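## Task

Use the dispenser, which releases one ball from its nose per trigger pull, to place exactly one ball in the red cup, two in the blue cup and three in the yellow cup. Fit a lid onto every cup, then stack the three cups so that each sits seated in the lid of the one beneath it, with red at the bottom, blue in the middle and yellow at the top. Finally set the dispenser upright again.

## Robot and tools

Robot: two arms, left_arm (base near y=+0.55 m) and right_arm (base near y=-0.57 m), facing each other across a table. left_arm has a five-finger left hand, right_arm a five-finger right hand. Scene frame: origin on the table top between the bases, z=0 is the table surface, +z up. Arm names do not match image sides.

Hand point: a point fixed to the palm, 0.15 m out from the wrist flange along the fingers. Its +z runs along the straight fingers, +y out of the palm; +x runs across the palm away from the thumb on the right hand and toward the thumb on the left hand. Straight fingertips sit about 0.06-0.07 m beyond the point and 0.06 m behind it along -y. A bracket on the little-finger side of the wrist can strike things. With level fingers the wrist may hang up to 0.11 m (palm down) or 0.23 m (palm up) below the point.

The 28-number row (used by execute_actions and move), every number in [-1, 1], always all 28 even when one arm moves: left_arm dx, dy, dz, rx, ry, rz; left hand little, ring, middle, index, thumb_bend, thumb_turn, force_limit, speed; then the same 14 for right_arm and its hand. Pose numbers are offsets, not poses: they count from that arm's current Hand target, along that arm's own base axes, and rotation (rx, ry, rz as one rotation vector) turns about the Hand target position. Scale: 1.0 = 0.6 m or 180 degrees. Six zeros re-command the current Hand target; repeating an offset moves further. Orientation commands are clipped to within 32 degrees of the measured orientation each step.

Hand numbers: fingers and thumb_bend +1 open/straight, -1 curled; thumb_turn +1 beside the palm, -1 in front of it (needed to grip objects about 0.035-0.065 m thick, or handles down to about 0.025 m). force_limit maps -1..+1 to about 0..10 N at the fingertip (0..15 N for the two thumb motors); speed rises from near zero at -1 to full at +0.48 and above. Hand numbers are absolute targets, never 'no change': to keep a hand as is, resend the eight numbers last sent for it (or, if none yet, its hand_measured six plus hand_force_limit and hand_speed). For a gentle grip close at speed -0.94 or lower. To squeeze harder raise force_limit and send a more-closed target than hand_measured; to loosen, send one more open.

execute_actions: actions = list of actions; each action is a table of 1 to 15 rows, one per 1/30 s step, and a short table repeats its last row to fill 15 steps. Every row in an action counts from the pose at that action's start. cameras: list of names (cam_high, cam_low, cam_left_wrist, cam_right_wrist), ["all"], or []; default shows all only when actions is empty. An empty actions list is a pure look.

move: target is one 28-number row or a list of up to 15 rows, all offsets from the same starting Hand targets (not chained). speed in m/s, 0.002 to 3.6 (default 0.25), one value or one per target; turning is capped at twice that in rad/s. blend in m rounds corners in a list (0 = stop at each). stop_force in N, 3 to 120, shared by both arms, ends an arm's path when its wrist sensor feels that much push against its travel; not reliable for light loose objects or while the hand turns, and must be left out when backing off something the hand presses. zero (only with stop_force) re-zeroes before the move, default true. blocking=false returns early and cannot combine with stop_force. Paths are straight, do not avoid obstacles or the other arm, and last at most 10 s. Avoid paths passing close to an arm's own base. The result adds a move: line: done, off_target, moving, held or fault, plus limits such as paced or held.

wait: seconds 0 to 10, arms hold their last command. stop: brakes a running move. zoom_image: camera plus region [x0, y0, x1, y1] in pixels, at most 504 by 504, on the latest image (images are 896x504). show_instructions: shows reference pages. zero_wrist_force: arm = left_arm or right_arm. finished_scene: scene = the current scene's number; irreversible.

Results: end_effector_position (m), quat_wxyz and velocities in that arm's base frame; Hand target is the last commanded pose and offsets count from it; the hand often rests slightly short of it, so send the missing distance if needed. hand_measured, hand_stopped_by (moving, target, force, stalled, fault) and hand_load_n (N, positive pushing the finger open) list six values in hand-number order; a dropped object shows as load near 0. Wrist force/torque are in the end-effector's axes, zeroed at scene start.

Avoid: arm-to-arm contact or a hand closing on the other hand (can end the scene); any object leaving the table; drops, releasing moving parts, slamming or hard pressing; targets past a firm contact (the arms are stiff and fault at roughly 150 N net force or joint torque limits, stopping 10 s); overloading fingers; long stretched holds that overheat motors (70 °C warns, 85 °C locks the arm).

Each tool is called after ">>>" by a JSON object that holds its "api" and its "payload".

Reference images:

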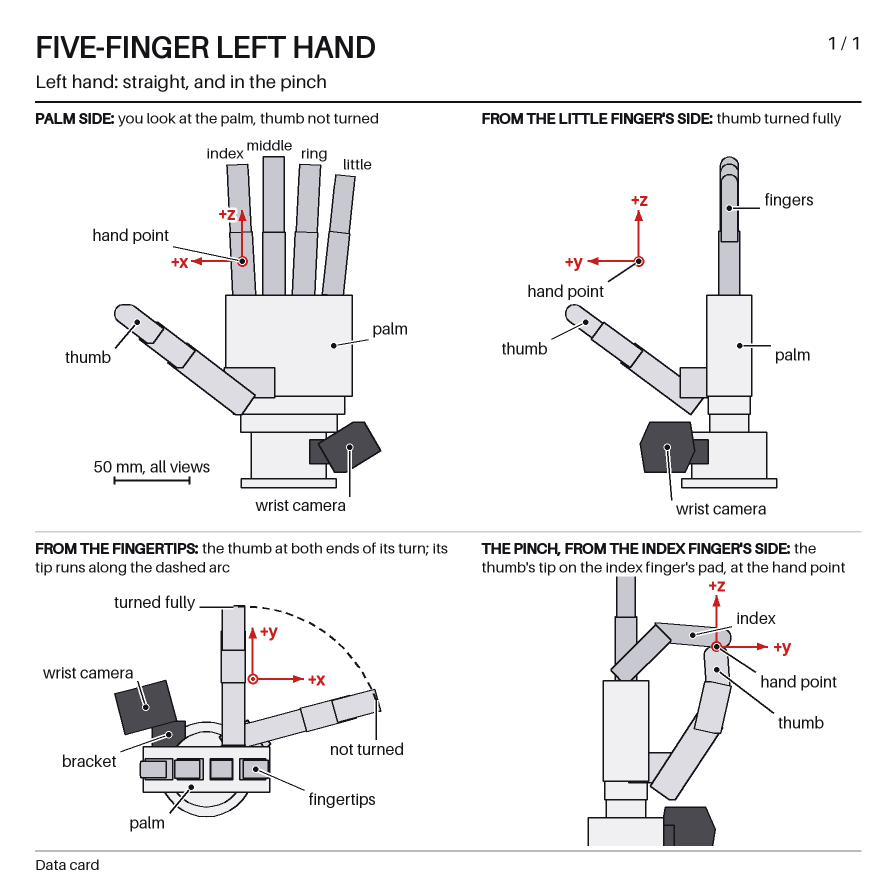

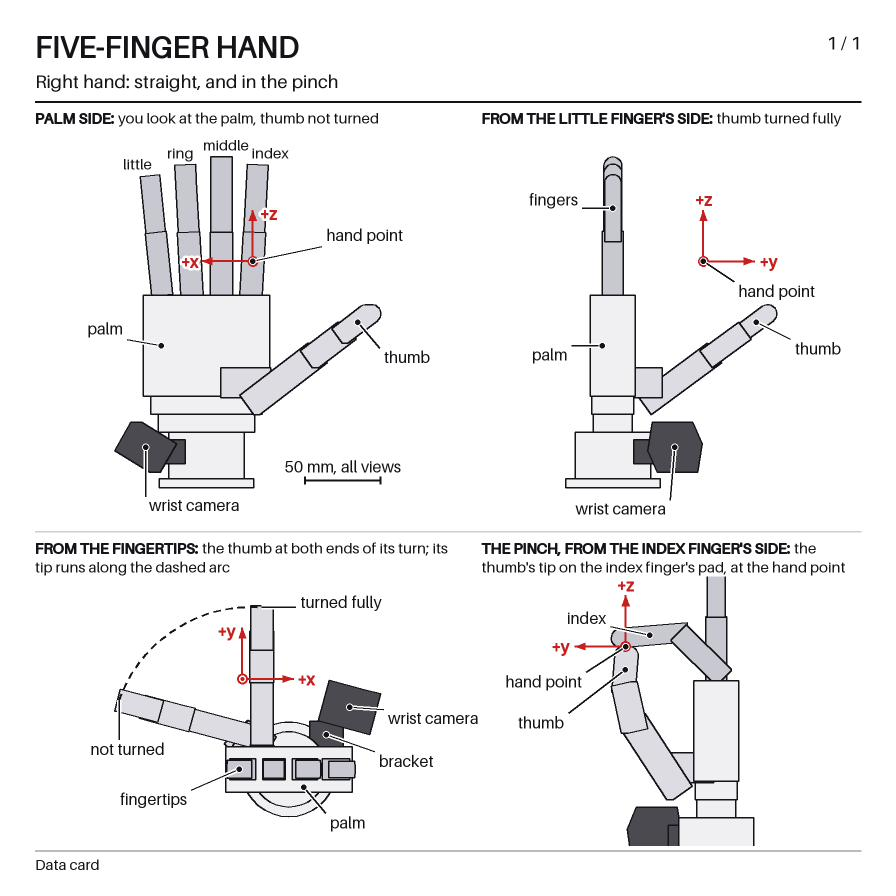

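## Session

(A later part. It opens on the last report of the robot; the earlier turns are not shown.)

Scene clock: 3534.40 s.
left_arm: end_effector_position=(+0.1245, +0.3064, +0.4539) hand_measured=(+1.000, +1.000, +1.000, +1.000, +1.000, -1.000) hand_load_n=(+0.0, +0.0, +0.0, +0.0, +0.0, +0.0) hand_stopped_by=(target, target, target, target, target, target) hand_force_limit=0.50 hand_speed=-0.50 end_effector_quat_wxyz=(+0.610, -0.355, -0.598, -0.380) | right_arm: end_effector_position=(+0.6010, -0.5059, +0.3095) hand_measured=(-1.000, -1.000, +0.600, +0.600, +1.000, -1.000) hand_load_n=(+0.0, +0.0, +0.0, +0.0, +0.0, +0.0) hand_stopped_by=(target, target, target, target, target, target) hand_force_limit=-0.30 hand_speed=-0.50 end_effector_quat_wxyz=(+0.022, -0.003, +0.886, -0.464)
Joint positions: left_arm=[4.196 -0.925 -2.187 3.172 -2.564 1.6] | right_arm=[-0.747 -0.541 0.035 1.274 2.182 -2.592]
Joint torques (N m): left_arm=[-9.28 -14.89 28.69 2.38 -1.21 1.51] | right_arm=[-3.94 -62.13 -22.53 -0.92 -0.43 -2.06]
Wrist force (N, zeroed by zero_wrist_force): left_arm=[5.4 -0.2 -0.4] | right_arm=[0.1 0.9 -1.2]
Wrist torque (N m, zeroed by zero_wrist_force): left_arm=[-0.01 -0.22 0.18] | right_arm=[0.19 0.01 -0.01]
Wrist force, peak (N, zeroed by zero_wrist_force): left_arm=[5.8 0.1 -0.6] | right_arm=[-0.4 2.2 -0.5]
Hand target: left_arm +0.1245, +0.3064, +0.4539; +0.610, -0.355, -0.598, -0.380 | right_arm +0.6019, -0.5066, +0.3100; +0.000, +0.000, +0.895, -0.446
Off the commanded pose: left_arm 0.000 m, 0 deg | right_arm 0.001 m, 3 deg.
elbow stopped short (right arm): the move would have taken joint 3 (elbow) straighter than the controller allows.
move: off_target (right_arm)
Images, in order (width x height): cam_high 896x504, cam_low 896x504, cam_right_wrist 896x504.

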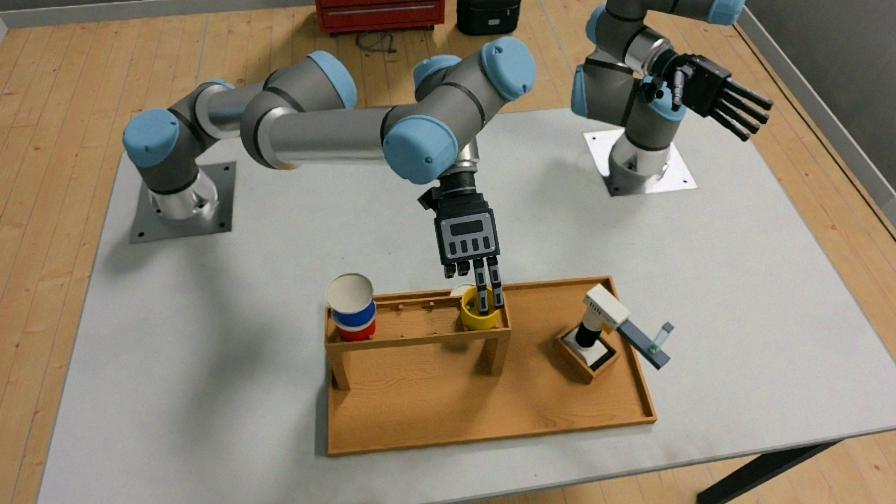

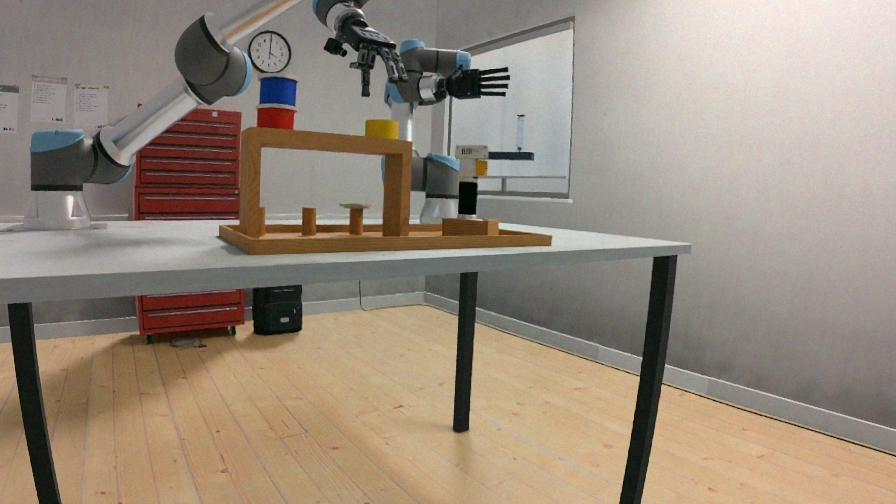

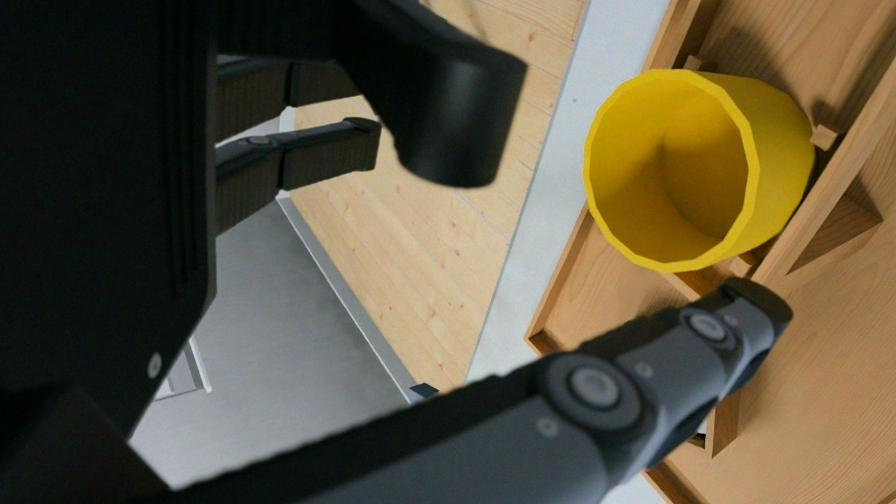

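>>> {"api": "move", "payload": {"target": [0,0,0,0,0,0,1,1,1,1,1,-1,0.5,-0.5,-0.0095,0.0008,0,0,0,0.1111,-1,-1,0.6,0.6,1,-1,-0.3,-0.5], "speed": 0.1, "cameras": ["cam_low","cam_high","cam_right_wrist"]}}

>>> {"api": "zoom_image", "payload": {"camera": "cam_high", "region": [420, 220, 540, 340]}}

Scene clock: 3557.23 s.
left_arm: end_effector_position=(+0.1245, +0.3064, +0.4539) hand_measured=(+1.000, +1.000, +1.000, +1.000, +1.000, -1.000) hand_load_n=(-0.5, +0.0, +0.0, +0.0, +0.0, -0.5) hand_stopped_by=(target, target, target, target, target, target) hand_force_limit=0.50 hand_speed=-0.50 end_effector_quat_wxyz=(+0.610, -0.355, -0.598, -0.380) | right_arm: end_effector_position=(+0.5961, -0.5062, +0.3101) hand_measured=(-1.000, -1.000, +0.600, +0.600, +1.000, -1.000) hand_load_n=(+0.0, +0.0, +0.0, +0.0, +0.0, +0.0) hand_stopped_by=(target, target, target, target, target, target) hand_force_limit=-0.30 hand_speed=-0.50 end_effector_quat_wxyz=(+0.078, -0.155, +0.881, -0.440)
Joint positions: left_arm=[4.196 -0.925 -2.187 3.172 -2.564 1.6] | right_arm=[-0.832 -0.773 0.445 1.012 1.879 -2.899]
Joint torques (N m): left_arm=[-10.2 -16.2 27.77 2.4 -1.3 1.48] | right_arm=[12.21 -42.42 -25.88 1.63 1.31 1.92]
Wrist force (N, zeroed by zero_wrist_force): left_arm=[5.3 0.0 -0.8] | right_arm=[-0.4 0.3 -0.5]
Wrist torque (N m, zeroed by zero_wrist_force): left_arm=[0.06 -0.22 0.17] | right_arm=[0.07 0.04 -0.10]
Wrist force, peak (N, zeroed by zero_wrist_force): left_arm=[5.8 0.2 -0.8] | right_arm=[-0.2 1.4 -1.2]
Hand target: left_arm +0.1245, +0.3064, +0.4539; +0.610, -0.355, -0.598, -0.380 | right_arm +0.5962, -0.5061, +0.3100; +0.078, -0.155, +0.881, -0.440
Off the commanded pose: left_arm 0.000 m, 0 deg | right_arm 0.000 m, 0 deg.
move: done
Images, in order (width x height): cam_high 896x504, cam_low 896x504, cam_right_wrist 896x504.

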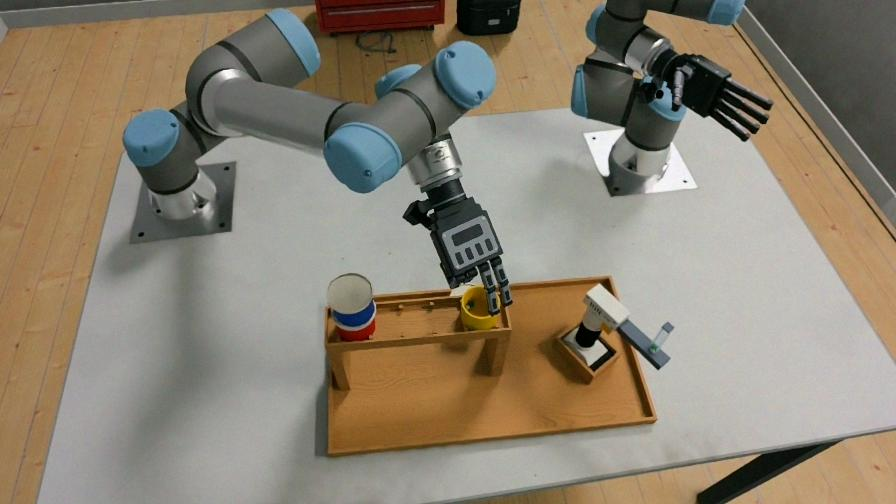

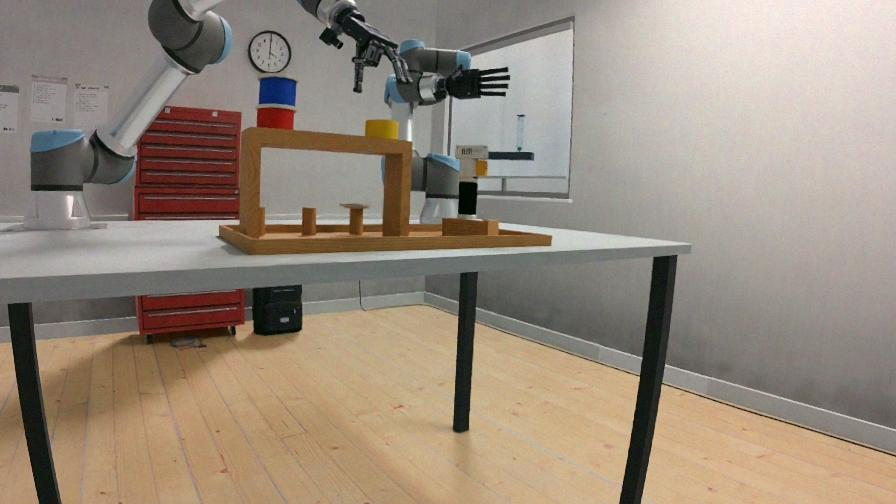

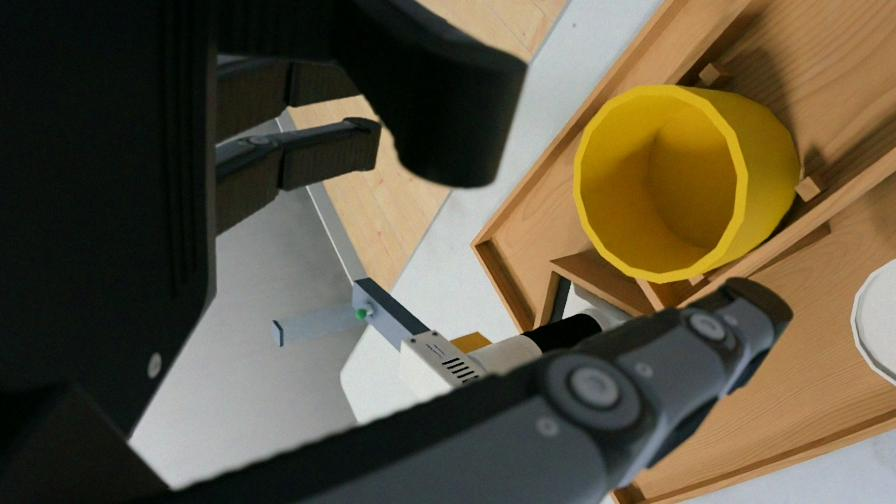

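Scaled by 4.200 from the camera's 896x504 image, which has a finer 1280x720 frame.

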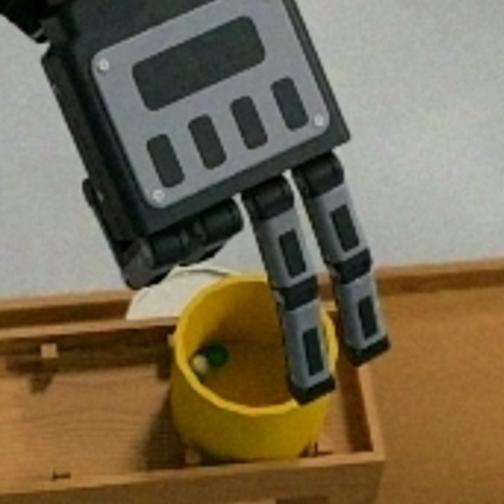

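>>> {"api": "move", "payload": {"target": [0,0,0,0,0,0,1,1,1,1,1,-1,0.5,-0.5,0,0,-0.1375,0,0,0,-1,-1,0.6,0.6,1,-1,-0.3,-0.5], "speed": 0.04, "stop_force": 5, "cameras": ["cam_low","cam_right_wrist"]}}

>>> {"api": "zoom_image", "payload": {"camera": "cam_low", "region": [320, 60, 440, 180]}}

Scene clock: 3567.70 s.
left_arm: end_effector_position=(+0.1245, +0.3064, +0.4539) hand_measured=(+1.000, +1.000, +1.000, +1.000, +1.000, -1.000) hand_load_n=(+0.0, +0.0, +0.0, +0.0, +0.0, -0.5) hand_stopped_by=(target, target, target, target, target, target) hand_force_limit=0.50 hand_speed=-0.50 end_effector_quat_wxyz=(+0.610, -0.355, -0.598, -0.380) | right_arm: end_effector_position=(+0.5962, -0.5061, +0.2276) hand_measured=(-1.000, -1.000, +0.600, +0.600, +1.000, -1.000) hand_load_n=(+0.0, +0.0, +0.0, +0.0, +0.0, +0.0) hand_stopped_by=(target, target, target, target, target, target) hand_force_limit=-0.30 hand_speed=-0.50 end_effector_quat_wxyz=(+0.078, -0.155, +0.881, -0.440)
Joint positions: left_arm=[4.196 -0.925 -2.187 3.172 -2.564 1.6] | right_arm=[-0.832 -0.839 0.776 0.746 1.879 -2.899]
Joint torques (N m): left_arm=[-9.66 -15.9 28.52 2.56 -1.37 1.55] | right_arm=[-7.03 -43.42 -28.48 1.32 -0.75 -1.66]
Wrist force (N, zeroed by zero_wrist_force): left_arm=[5.5 0.0 -0.8] | right_arm=[-0.1 -0.1 -0.5]
Wrist torque (N m, zeroed by zero_wrist_force): left_arm=[0.05 -0.25 0.18] | right_arm=[0.02 -0.01 -0.12]
Wrist force, peak (N, zeroed by zero_wrist_force): left_arm=[5.8 0.3 -0.9] | right_arm=[-0.3 -0.4 -0.8]
Hand target: left_arm +0.1245, +0.3064, +0.4539; +0.610, -0.355, -0.598, -0.380 | right_arm +0.5962, -0.5061, +0.2275; +0.078, -0.155, +0.881, -0.440
Off the commanded pose: left_arm 0.000 m, 0 deg | right_arm 0.000 m, 0 deg.
move: done
Images, in order (width x height): cam_low 896x504, cam_right_wrist 896x504.

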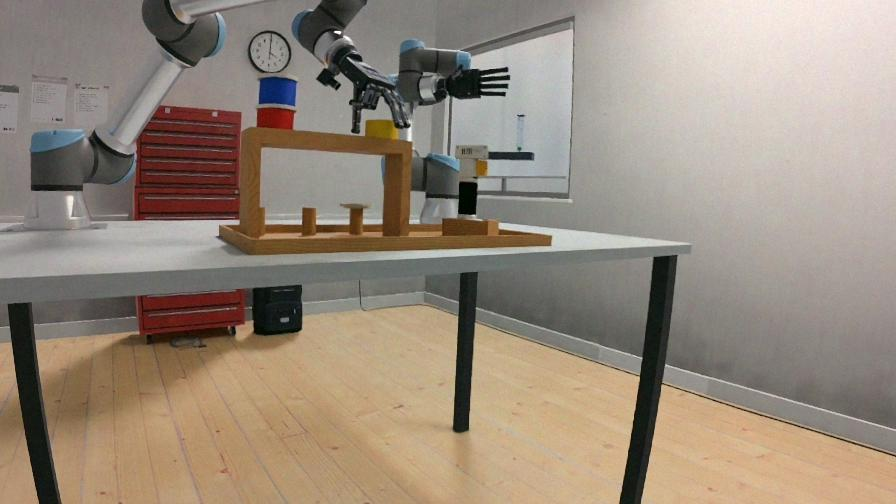

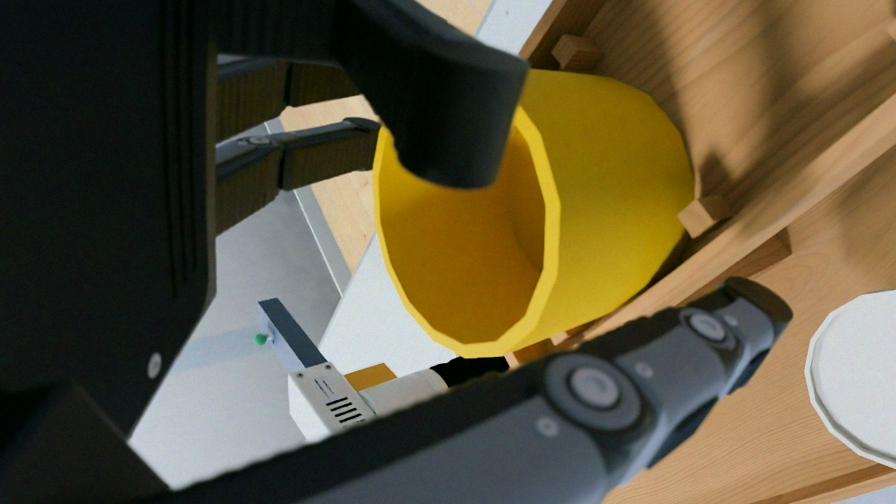

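Scaled by 4.200 from the camera's 896x504 image, which has a finer 1280x720 frame.

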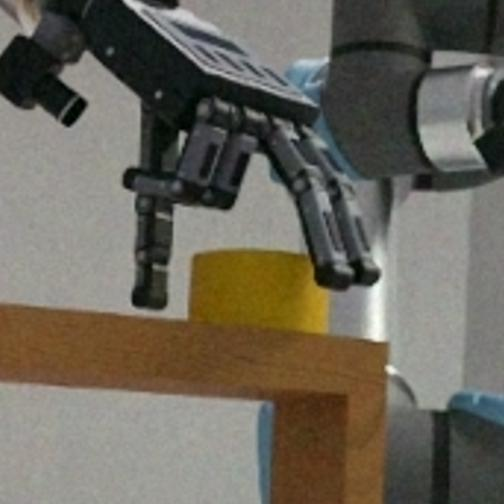

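>>> {"api": "move", "payload": {"target": [[0,0,0,0,0,0,1,1,1,1,1,-1,0.5,-0.5,0,0,0,0,0,0,-1,-1,0.1,0.1,1,-1,-0.4,-0.9]], "speed": 0.1}}

>>> {"api": "wait", "payload": {"seconds": 2, "cameras": ["cam_high", "cam_right_wrist"]}}

Scene clock: 3613.73 s.
left_arm: end_effector_position=(+0.1245, +0.3064, +0.4539) hand_measured=(+1.000, +1.000, +1.000, +1.000, +1.000, -1.000) hand_load_n=(+0.0, +0.0, +0.0, +0.0, +0.5, -0.5) hand_stopped_by=(target, target, target, target, target, target) hand_force_limit=0.50 hand_speed=-0.50 end_effector_quat_wxyz=(+0.610, -0.355, -0.598, -0.380) | right_arm: end_effector_position=(+0.5962, -0.5061, +0.2276) hand_measured=(-1.000, -1.000, +0.304, +0.332, +1.000, -1.000) hand_load_n=(+0.0, +0.0, +4.5, +2.0, +0.0, +0.0) hand_stopped_by=(target, target, force, force, target, target) hand_force_limit=-0.40 hand_speed=-0.90 end_effector_quat_wxyz=(+0.078, -0.155, +0.881, -0.440)
Joint positions: left_arm=[4.196 -0.925 -2.187 3.172 -2.564 1.6] | right_arm=[-0.832 -0.839 0.776 0.746 1.879 -2.899]
Joint torques (N m): left_arm=[-10.28 -15.92 27.99 2.33 -1.22 1.57] | right_arm=[-4.41 -41.77 -23.87 1.54 -0.93 -1.67]
Wrist force (N, zeroed by zero_wrist_force): left_arm=[5.4 0.0 -0.7] | right_arm=[1.3 -5.7 2.1]
Wrist torque (N m, zeroed by zero_wrist_force): left_arm=[0.05 -0.23 0.17] | right_arm=[-0.02 0.03 -0.18]
Wrist force, peak (N, zeroed by zero_wrist_force): left_arm=[5.8 0.0 -1.0] | right_arm=[1.5 -5.9 2.6]
Hand target: left_arm +0.1245, +0.3064, +0.4539; +0.610, -0.355, -0.598, -0.380 | right_arm +0.5962, -0.5061, +0.2275; +0.078, -0.155, +0.881, -0.440
Off the commanded pose: left_arm 0.000 m, 0 deg | right_arm 0.000 m, 0 deg.
move: done

Scene clock: 3615.73 s.
left_arm: end_effector_position=(+0.1245, +0.3064, +0.4539) hand_measured=(+1.000, +1.000, +1.000, +1.000, +1.000, -1.000) hand_load_n=(+0.5, +0.0, +0.0, +0.0, +0.0, -0.5) hand_stopped_by=(target, target, target, target, target, target) hand_force_limit=0.50 hand_speed=-0.50 end_effector_quat_wxyz=(+0.610, -0.355, -0.598, -0.380) | right_arm: end_effector_position=(+0.5962, -0.5061, +0.2275) hand_measured=(-1.000, -1.000, +0.304, +0.332, +1.000, -1.000) hand_load_n=(+0.0, +0.0, +4.5, +2.0, +0.0, +0.0) hand_stopped_by=(target, target, force, force, target, target) hand_force_limit=-0.40 hand_speed=-0.90 end_effector_quat_wxyz=(+0.078, -0.155, +0.881, -0.440)
Joint positions: left_arm=[4.196 -0.925 -2.187 3.172 -2.564 1.6] | right_arm=[-0.832 -0.839 0.776 0.746 1.879 -2.899]
Joint torques (N m): left_arm=[-9.77 -15.86 28.41 2.31 -1.23 1.62] | right_arm=[5.8 -43.75 -11.3 3.21 -1.08 -1.51]
Wrist force (N, zeroed by zero_wrist_force): left_arm=[5.4 0.1 -0.9] | right_arm=[1.5 -5.6 2.2]
Wrist torque (N m, zeroed by zero_wrist_force): left_arm=[0.07 -0.24 0.17] | right_arm=[-0.01 0.00 -0.16]
Wrist force, peak (N, zeroed by zero_wrist_force): left_arm=[5.7 0.2 -0.8] | right_arm=[1.4 -5.8 2.2]
Hand target: left_arm +0.1245, +0.3064, +0.4539; +0.610, -0.355, -0.598, -0.380 | right_arm +0.5962, -0.5061, +0.2275; +0.078, -0.155, +0.881, -0.440
Off the commanded pose: left_arm 0.000 m, 0 deg | right_arm 0.000 m, 0 deg.
wait: 2.00 s; at rest by 0.17 s
Images, in order (width x height): cam_high 896x504, cam_right_wrist 896x504.

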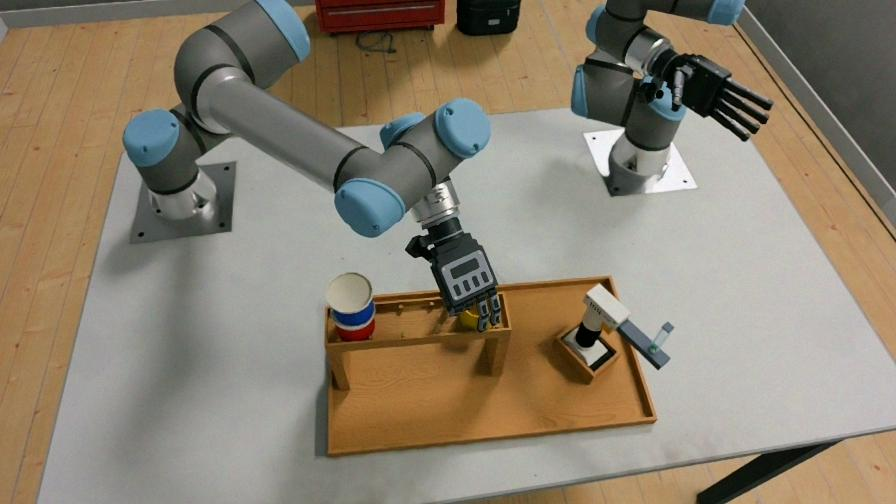

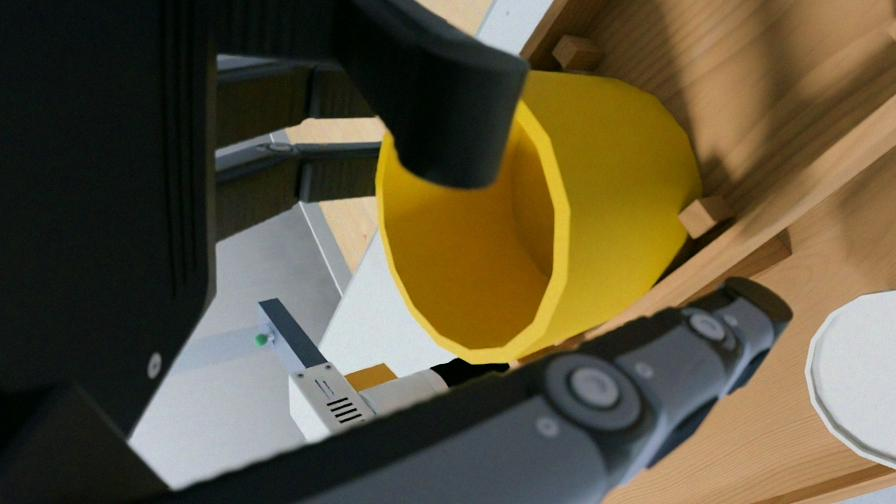

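>>> {"api": "move", "payload": {"target": [[0,0,0,0,0,0,1,1,1,1,1,-1,0.5,-0.5,0,0,0,0,0,0,-1,-1,0.1,0.1,0.4,-1,-0.3,-0.92]], "speed": 0.1}}

>>> {"api": "wait", "payload": {"seconds": 2, "cameras": ["cam_right_wrist", "cam_low"]}}

Scene clock: 3623.17 s.
left_arm: end_effector_position=(+0.1245, +0.3064, +0.4539) hand_measured=(+1.000, +1.000, +1.000, +1.000, +1.000, -1.000) hand_load_n=(+0.0, +0.0, +0.0, +0.0, +0.0, -0.5) hand_stopped_by=(target, target, target, target, target, target) hand_force_limit=0.50 hand_speed=-0.50 end_effector_quat_wxyz=(+0.610, -0.355, -0.598, -0.380) | right_arm: end_effector_position=(+0.5962, -0.5061, +0.2275) hand_measured=(-1.000, -1.000, +0.304, +0.332, +0.634, -1.000) hand_load_n=(+0.0, +0.0, +5.0, +3.0, +5.0, +0.5) hand_stopped_by=(target, target, force, force, force, target) hand_force_limit=-0.30 hand_speed=-0.92 end_effector_quat_wxyz=(+0.078, -0.155, +0.881, -0.440)
Joint positions: left_arm=[4.196 -0.925 -2.187 3.172 -2.564 1.6] | right_arm=[-0.832 -0.839 0.776 0.746 1.879 -2.899]
Joint torques (N m): left_arm=[-8.97 -16.3 28.83 2.4 -1.23 1.55] | right_arm=[11.88 -43.78 -11.39 2.52 -0.62 -1.64]
Wrist force (N, zeroed by zero_wrist_force): left_arm=[5.7 -0.2 -0.8] | right_arm=[0.8 -2.7 2.0]
Wrist torque (N m, zeroed by zero_wrist_force): left_arm=[0.03 -0.27 0.20] | right_arm=[0.05 0.00 -0.14]
Wrist force, peak (N, zeroed by zero_wrist_force): left_arm=[5.8 0.2 -0.9] | right_arm=[1.2 -5.8 2.6]
Hand target: left_arm +0.1245, +0.3064, +0.4539; +0.610, -0.355, -0.598, -0.380 | right_arm +0.5962, -0.5061, +0.2275; +0.078, -0.155, +0.881, -0.440
Off the commanded pose: left_arm 0.000 m, 0 deg | right_arm 0.000 m, 0 deg.
move: done

Scene clock: 3625.17 s.
left_arm: end_effector_position=(+0.1245, +0.3064, +0.4539) hand_measured=(+1.000, +1.000, +1.000, +1.000, +1.000, -1.000) hand_load_n=(+0.0, +0.0, +0.0, +0.0, +0.0, +0.0) hand_stopped_by=(target, target, target, target, target, target) hand_force_limit=0.50 hand_speed=-0.50 end_effector_quat_wxyz=(+0.610, -0.355, -0.598, -0.380) | right_arm: end_effector_position=(+0.5962, -0.5061, +0.2275) hand_measured=(-1.000, -1.000, +0.304, +0.332, +0.634, -1.000) hand_load_n=(+0.0, +0.0, +5.5, +3.0, +5.0, +0.5) hand_stopped_by=(target, target, force, force, force, target) hand_force_limit=-0.30 hand_speed=-0.92 end_effector_quat_wxyz=(+0.078, -0.155, +0.881, -0.440)
Joint positions: left_arm=[4.196 -0.925 -2.187 3.172 -2.564 1.6] | right_arm=[-0.832 -0.839 0.776 0.746 1.879 -2.899]
Joint torques (N m): left_arm=[-9.69 -15.68 27.92 2.22 -1.15 1.53] | right_arm=[10.32 -42.6 -10.83 -0.53 -0.83 -1.56]
Wrist force (N, zeroed by zero_wrist_force): left_arm=[5.5 0.1 -0.9] | right_arm=[0.7 -2.8 2.1]
Wrist torque (N m, zeroed by zero_wrist_force): left_arm=[0.07 -0.26 0.18] | right_arm=[0.04 0.01 -0.15]
Wrist force, peak (N, zeroed by zero_wrist_force): left_arm=[5.7 0.1 -0.7] | right_arm=[0.7 -2.8 2.2]
Hand target: left_arm +0.1245, +0.3064, +0.4539; +0.610, -0.355, -0.598, -0.380 | right_arm +0.5962, -0.5061, +0.2275; +0.078, -0.155, +0.881, -0.440
Off the commanded pose: left_arm 0.000 m, 0 deg | right_arm 0.000 m, 0 deg.
wait: 2.00 s; at rest by 0.17 s
Images, in order (width x height): cam_low 896x504, cam_right_wrist 896x504.

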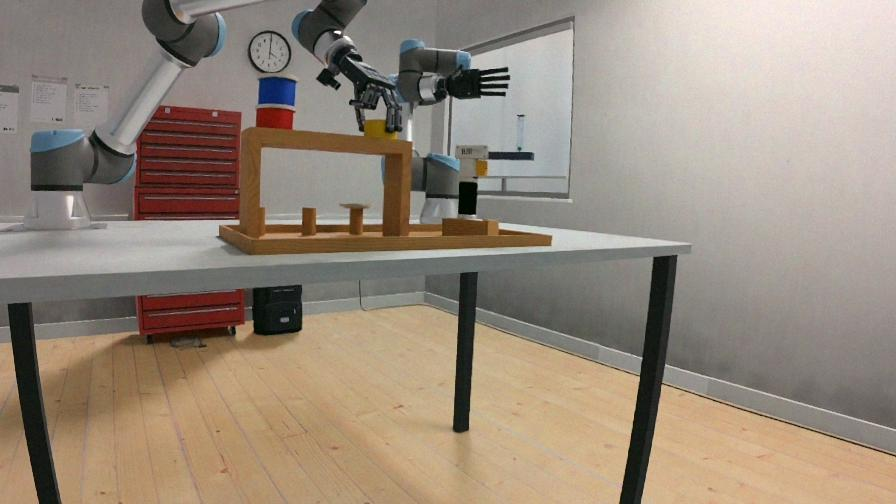

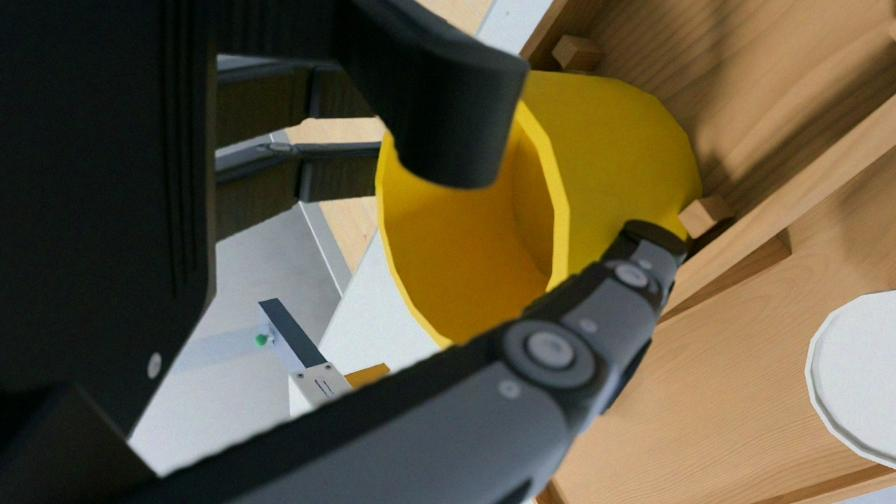

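>>> {"api": "move", "payload": {"target": [[0,0,0,0,0,0,1,1,1,1,1,-1,0.5,-0.5,0,0,0.0667,0,0,0,-1,-1,0.1,0.1,0.4,-1,-0.3,-0.92]], "speed": 0.02, "cameras": ["cam_low", "cam_right_wrist"]}}

Scene clock: 3631.47 s.
left_arm: end_effector_position=(+0.1245, +0.3064, +0.4539) hand_measured=(+1.000, +1.000, +1.000, +1.000, +1.000, -1.000) hand_load_n=(+0.0, +0.0, +0.0, +0.0, +0.0, +0.0) hand_stopped_by=(target, target, target, target, target, target) hand_force_limit=0.50 hand_speed=-0.50 end_effector_quat_wxyz=(+0.610, -0.355, -0.598, -0.380) | right_arm: end_effector_position=(+0.5962, -0.5061, +0.2676) hand_measured=(-1.000, -1.000, +0.304, +0.332, +0.634, -1.000) hand_load_n=(+0.0, +0.0, +3.5, +1.5, +5.5, +0.0) hand_stopped_by=(target, target, force, force, force, target) hand_force_limit=-0.30 hand_speed=-0.92 end_effector_quat_wxyz=(+0.078, -0.155, +0.881, -0.440)
Joint positions: left_arm=[4.196 -0.925 -2.187 3.172 -2.564 1.6] | right_arm=[-0.832 -0.822 0.643 0.862 1.879 -2.899]
Joint torques (N m): left_arm=[-10.13 -15.77 27.79 2.49 -1.19 1.65] | right_arm=[6.13 -48.11 -11.84 -1.34 0.92 -1.42]
Wrist force (N, zeroed by zero_wrist_force): left_arm=[5.5 0.1 -0.8] | right_arm=[-0.4 0.3 -0.2]
Wrist torque (N m, zeroed by zero_wrist_force): left_arm=[0.07 -0.24 0.17] | right_arm=[0.03 0.06 -0.14]
Wrist force, peak (N, zeroed by zero_wrist_force): left_arm=[5.8 0.0 -0.7] | right_arm=[0.6 -2.9 2.1]
Hand target: left_arm +0.1245, +0.3064, +0.4539; +0.610, -0.355, -0.598, -0.380 | right_arm +0.5962, -0.5061, +0.2676; +0.078, -0.155, +0.881, -0.440
Off the commanded pose: left_arm 0.000 m, 0 deg | right_arm 0.000 m, 0 deg.
move: done
Images, in order (width x height): cam_low 896x504, cam_right_wrist 896x504.

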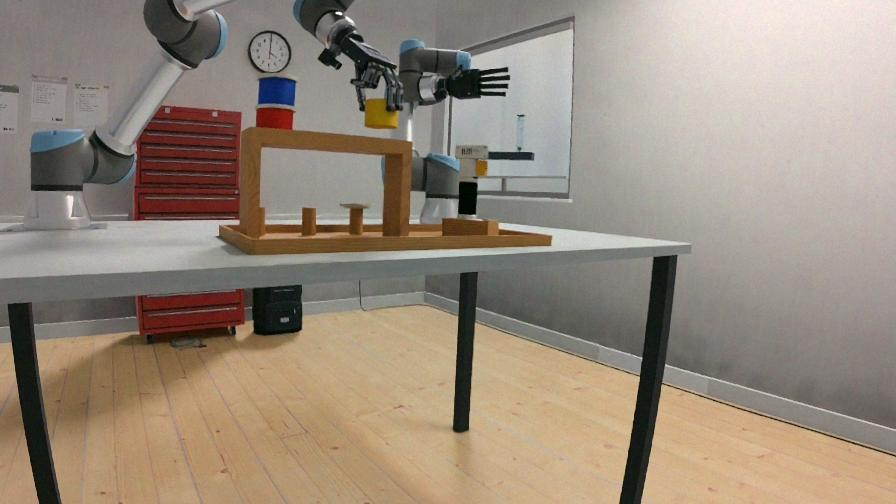

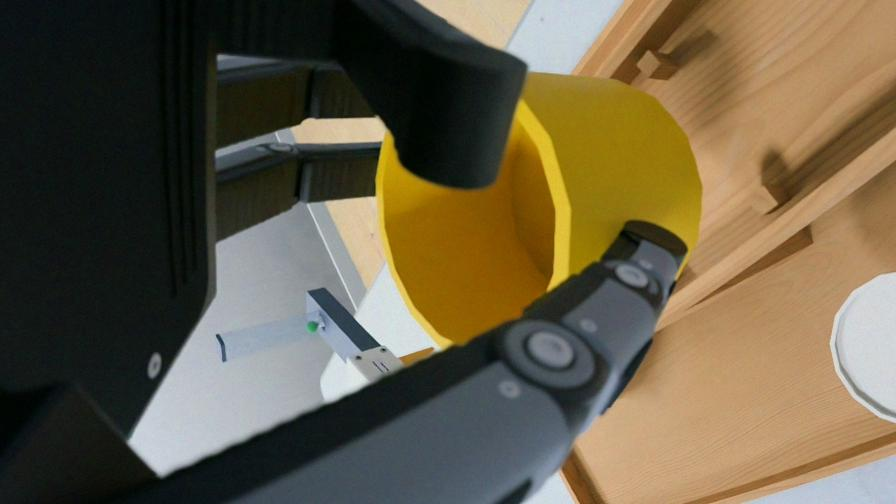

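>>> {"api": "move", "payload": {"target": [[0,0,0,0,0,0,1,1,1,1,1,-1,0.5,-0.5,-0.0833,0.0333,0.2707,0,0,0,-1,-1,0.1,0.1,0.4,-1,-0.3,-0.92],[0,0,0,0,0,0,1,1,1,1,1,-1,0.5,-0.5,-0.3378,0.0203,0.2707,0,0,-0.1111,-1,-1,0.1,0.1,0.4,-1,-0.3,-0.92]], "speed": 0.1, "blend": [0.03,0], "cameras": ["cam_low", "cam_high"]}}

Scene clock: 3651.43 s.
left_arm: end_effector_position=(+0.1245, +0.3064, +0.4539) hand_measured=(+1.000, +1.000, +1.000, +1.000, +1.000, -1.000) hand_load_n=(+0.0, +0.0, +0.0, +0.0, +0.0, +0.0) hand_stopped_by=(target, target, target, target, target, target) hand_force_limit=0.50 hand_speed=-0.50 end_effector_quat_wxyz=(+0.610, -0.355, -0.598, -0.380) | right_arm: end_effector_position=(+0.3935, -0.4940, +0.4300) hand_measured=(-1.000, -1.000, +0.304, +0.332, +0.634, -1.000) hand_load_n=(+0.0, +0.0, +3.5, +1.5, +5.5, +0.5) hand_stopped_by=(target, target, force, force, force, target) hand_force_limit=-0.30 hand_speed=-0.92 end_effector_quat_wxyz=(+0.000, +0.000, +0.895, -0.446)
Joint positions: left_arm=[4.196 -0.925 -2.187 3.172 -2.564 1.6] | right_arm=[-1.014 -1.14 0.735 1.13 2.006 -2.783]
Joint torques (N m): left_arm=[-9.67 -15.68 28.89 2.43 -1.34 1.58] | right_arm=[11.21 -29.44 -26.95 2 -1.11 -1.74]
Wrist force (N, zeroed by zero_wrist_force): left_arm=[5.3 0.2 -0.9] | right_arm=[0.0 0.5 -0.2]
Wrist torque (N m, zeroed by zero_wrist_force): left_arm=[0.08 -0.23 0.17] | right_arm=[0.03 -0.03 -0.01]
Wrist force, peak (N, zeroed by zero_wrist_force): left_arm=[5.9 -0.1 -0.7] | right_arm=[-0.4 1.1 -1.5]
Hand target: left_arm +0.1245, +0.3064, +0.4539; +0.610, -0.355, -0.598, -0.380 | right_arm +0.3935, -0.4939, +0.4300; +0.000, +0.000, +0.895, -0.446
Off the commanded pose: left_arm 0.000 m, 0 deg | right_arm 0.000 m, 0 deg.
elbow stopped short (right arm): the move would have taken joint 3 (elbow) straighter than the controller allows.
move: done
Images, in order (width x height): cam_high 896x504, cam_low 896x504.

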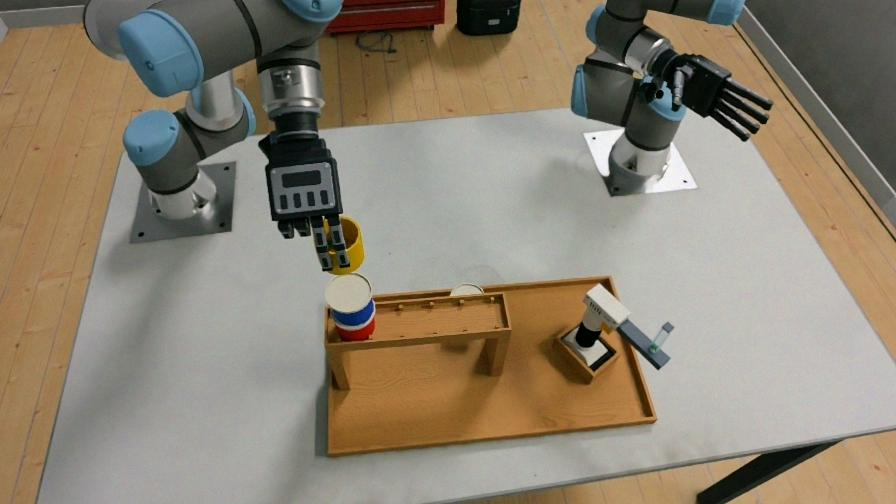

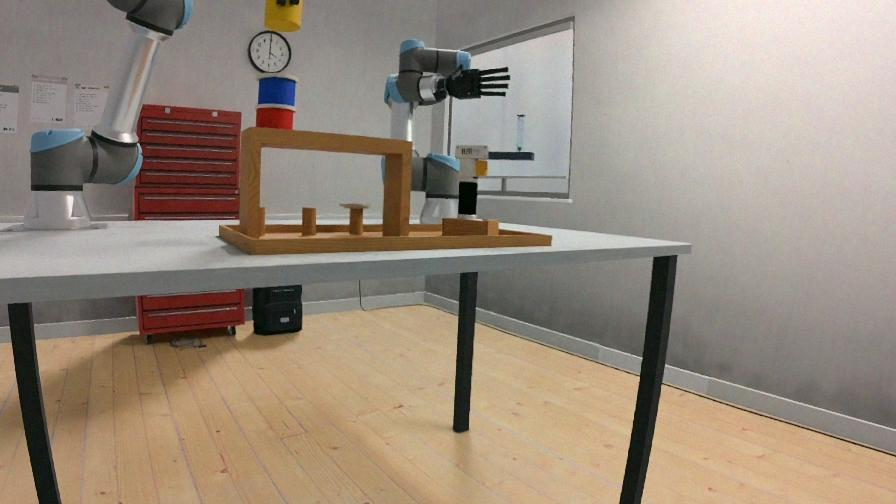

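>>> {"api": "move", "payload": {"target": [[0,0,0,0,0,0,1,1,1,1,1,-1,0.5,-0.5,0,0,-0.125,0,0,0,-1,-1,0.1,0.1,0.4,-1,-0.3,-0.92]], "speed": 0.08, "cameras": ["cam_low", "cam_high"]}}

>>> {"api": "zoom_image", "payload": {"camera": "cam_low", "region": [240, 40, 320, 140]}}

>>> {"api": "zoom_image", "payload": {"camera": "cam_high", "region": [300, 220, 400, 350]}}

Scene clock: 3659.53 s.
left_arm: end_effector_position=(+0.1245, +0.3064, +0.4539) hand_measured=(+1.000, +1.000, +1.000, +1.000, +1.000, -1.000) hand_load_n=(+0.0, +0.0, +0.0, +0.0, +0.0, +0.0) hand_stopped_by=(target, target, target, target, target, target) hand_force_limit=0.50 hand_speed=-0.50 end_effector_quat_wxyz=(+0.610, -0.355, -0.598, -0.380) | right_arm: end_effector_position=(+0.3935, -0.4938, +0.3551) hand_measured=(-1.000, -1.000, +0.304, +0.332, +0.634, -1.000) hand_load_n=(+0.0, +0.0, +3.5, +1.5, +5.5, +0.5) hand_stopped_by=(target, target, force, force, force, target) hand_force_limit=-0.30 hand_speed=-0.92 end_effector_quat_wxyz=(+0.000, +0.000, +0.895, -0.446)
Joint positions: left_arm=[4.196 -0.925 -2.187 3.172 -2.564 1.6] | right_arm=[-1.014 -1.206 1.029 0.901 2.006 -2.783]
Joint torques (N m): left_arm=[-9.49 -15.65 28.34 2.36 -1.12 1.59] | right_arm=[-5.74 -26.9 -21.35 1 -1.3 -2.08]
Wrist force (N, zeroed by zero_wrist_force): left_arm=[5.4 -0.1 -0.8] | right_arm=[0.3 0.4 -0.2]
Wrist torque (N m, zeroed by zero_wrist_force): left_arm=[0.03 -0.24 0.18] | right_arm=[0.01 -0.04 0.01]
Wrist force, peak (N, zeroed by zero_wrist_force): left_arm=[5.8 -0.2 -0.7] | right_arm=[0.1 1.3 0.5]
Hand target: left_arm +0.1245, +0.3064, +0.4539; +0.610, -0.355, -0.598, -0.380 | right_arm +0.3935, -0.4939, +0.3550; +0.000, +0.000, +0.895, -0.446
Off the commanded pose: left_arm 0.000 m, 0 deg | right_arm 0.000 m, 0 deg.
move: done
Images, in order (width x height): cam_high 896x504, cam_low 896x504.

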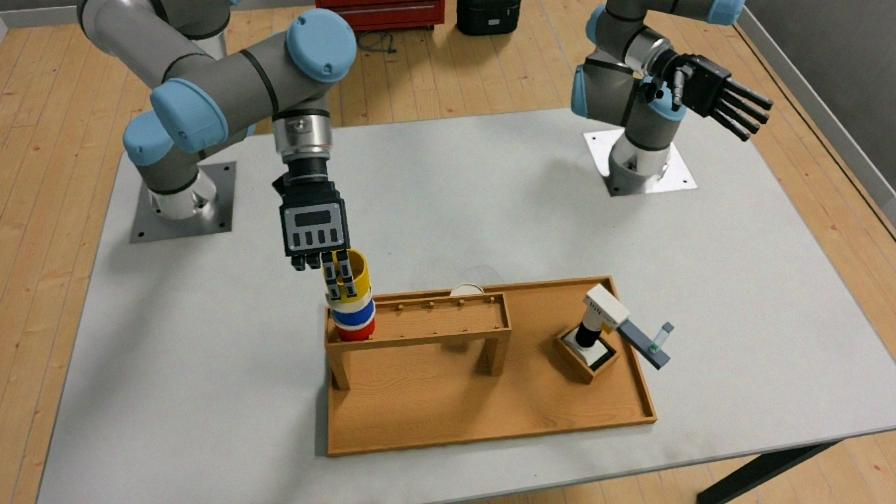

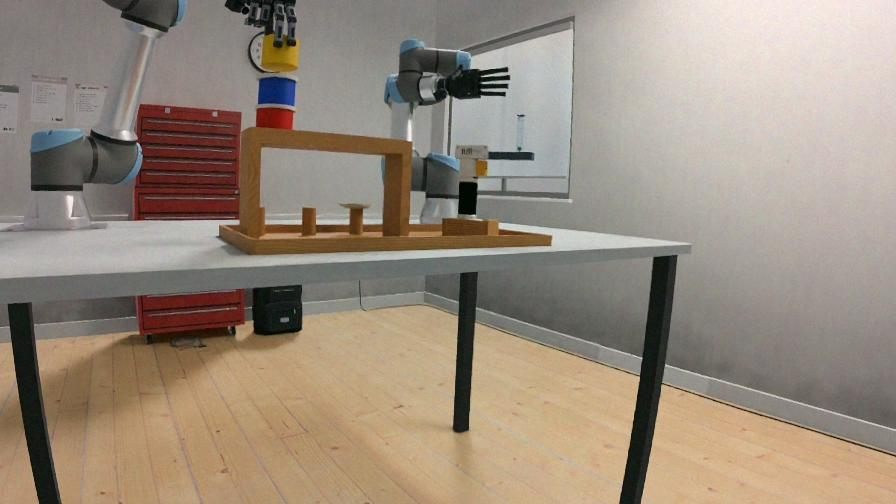

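Scaled by 5.040 from the camera's 896x504 image, which has a finer 1280x720 frame.

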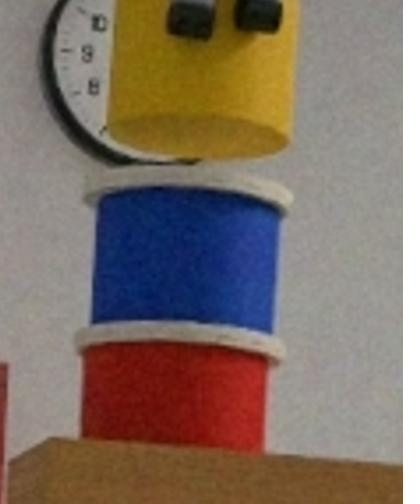

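Scaled by 3.877 from the camera's 896x504 image, which has a finer 1280x720 frame.

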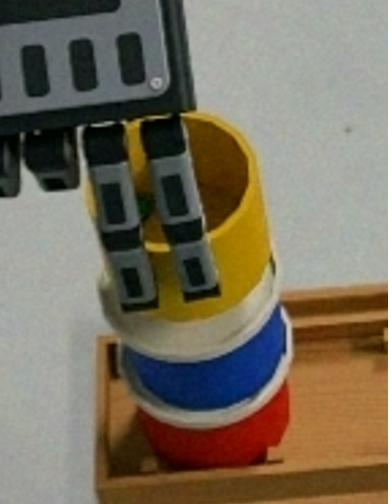

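>>> {"api": "zoom_image", "payload": {"camera": "cam_low", "region": [250, 40, 306, 84]}}

>>> {"api": "zoom_image", "payload": {"camera": "cam_low", "region": [250, 70, 306, 114]}}

>>> {"api": "zoom_image", "payload": {"camera": "cam_high", "region": [315, 240, 385, 310]}}

Scaled by 9.000 from the camera's 896x504 image, which has a finer 1280x720 frame.

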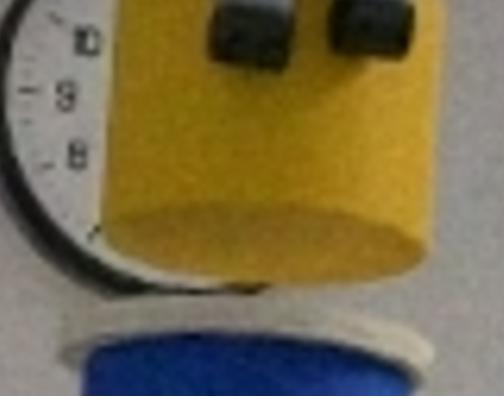

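Scaled by 9.000 from the camera's 896x504 image, which has a finer 1280x720 frame.

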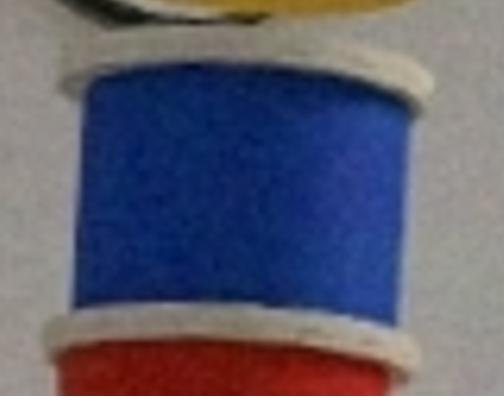

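Scaled by 7.200 from the camera's 896x504 image, which has a finer 1280x720 frame.

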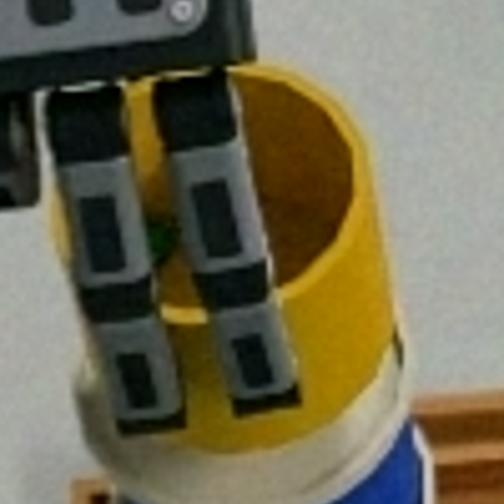

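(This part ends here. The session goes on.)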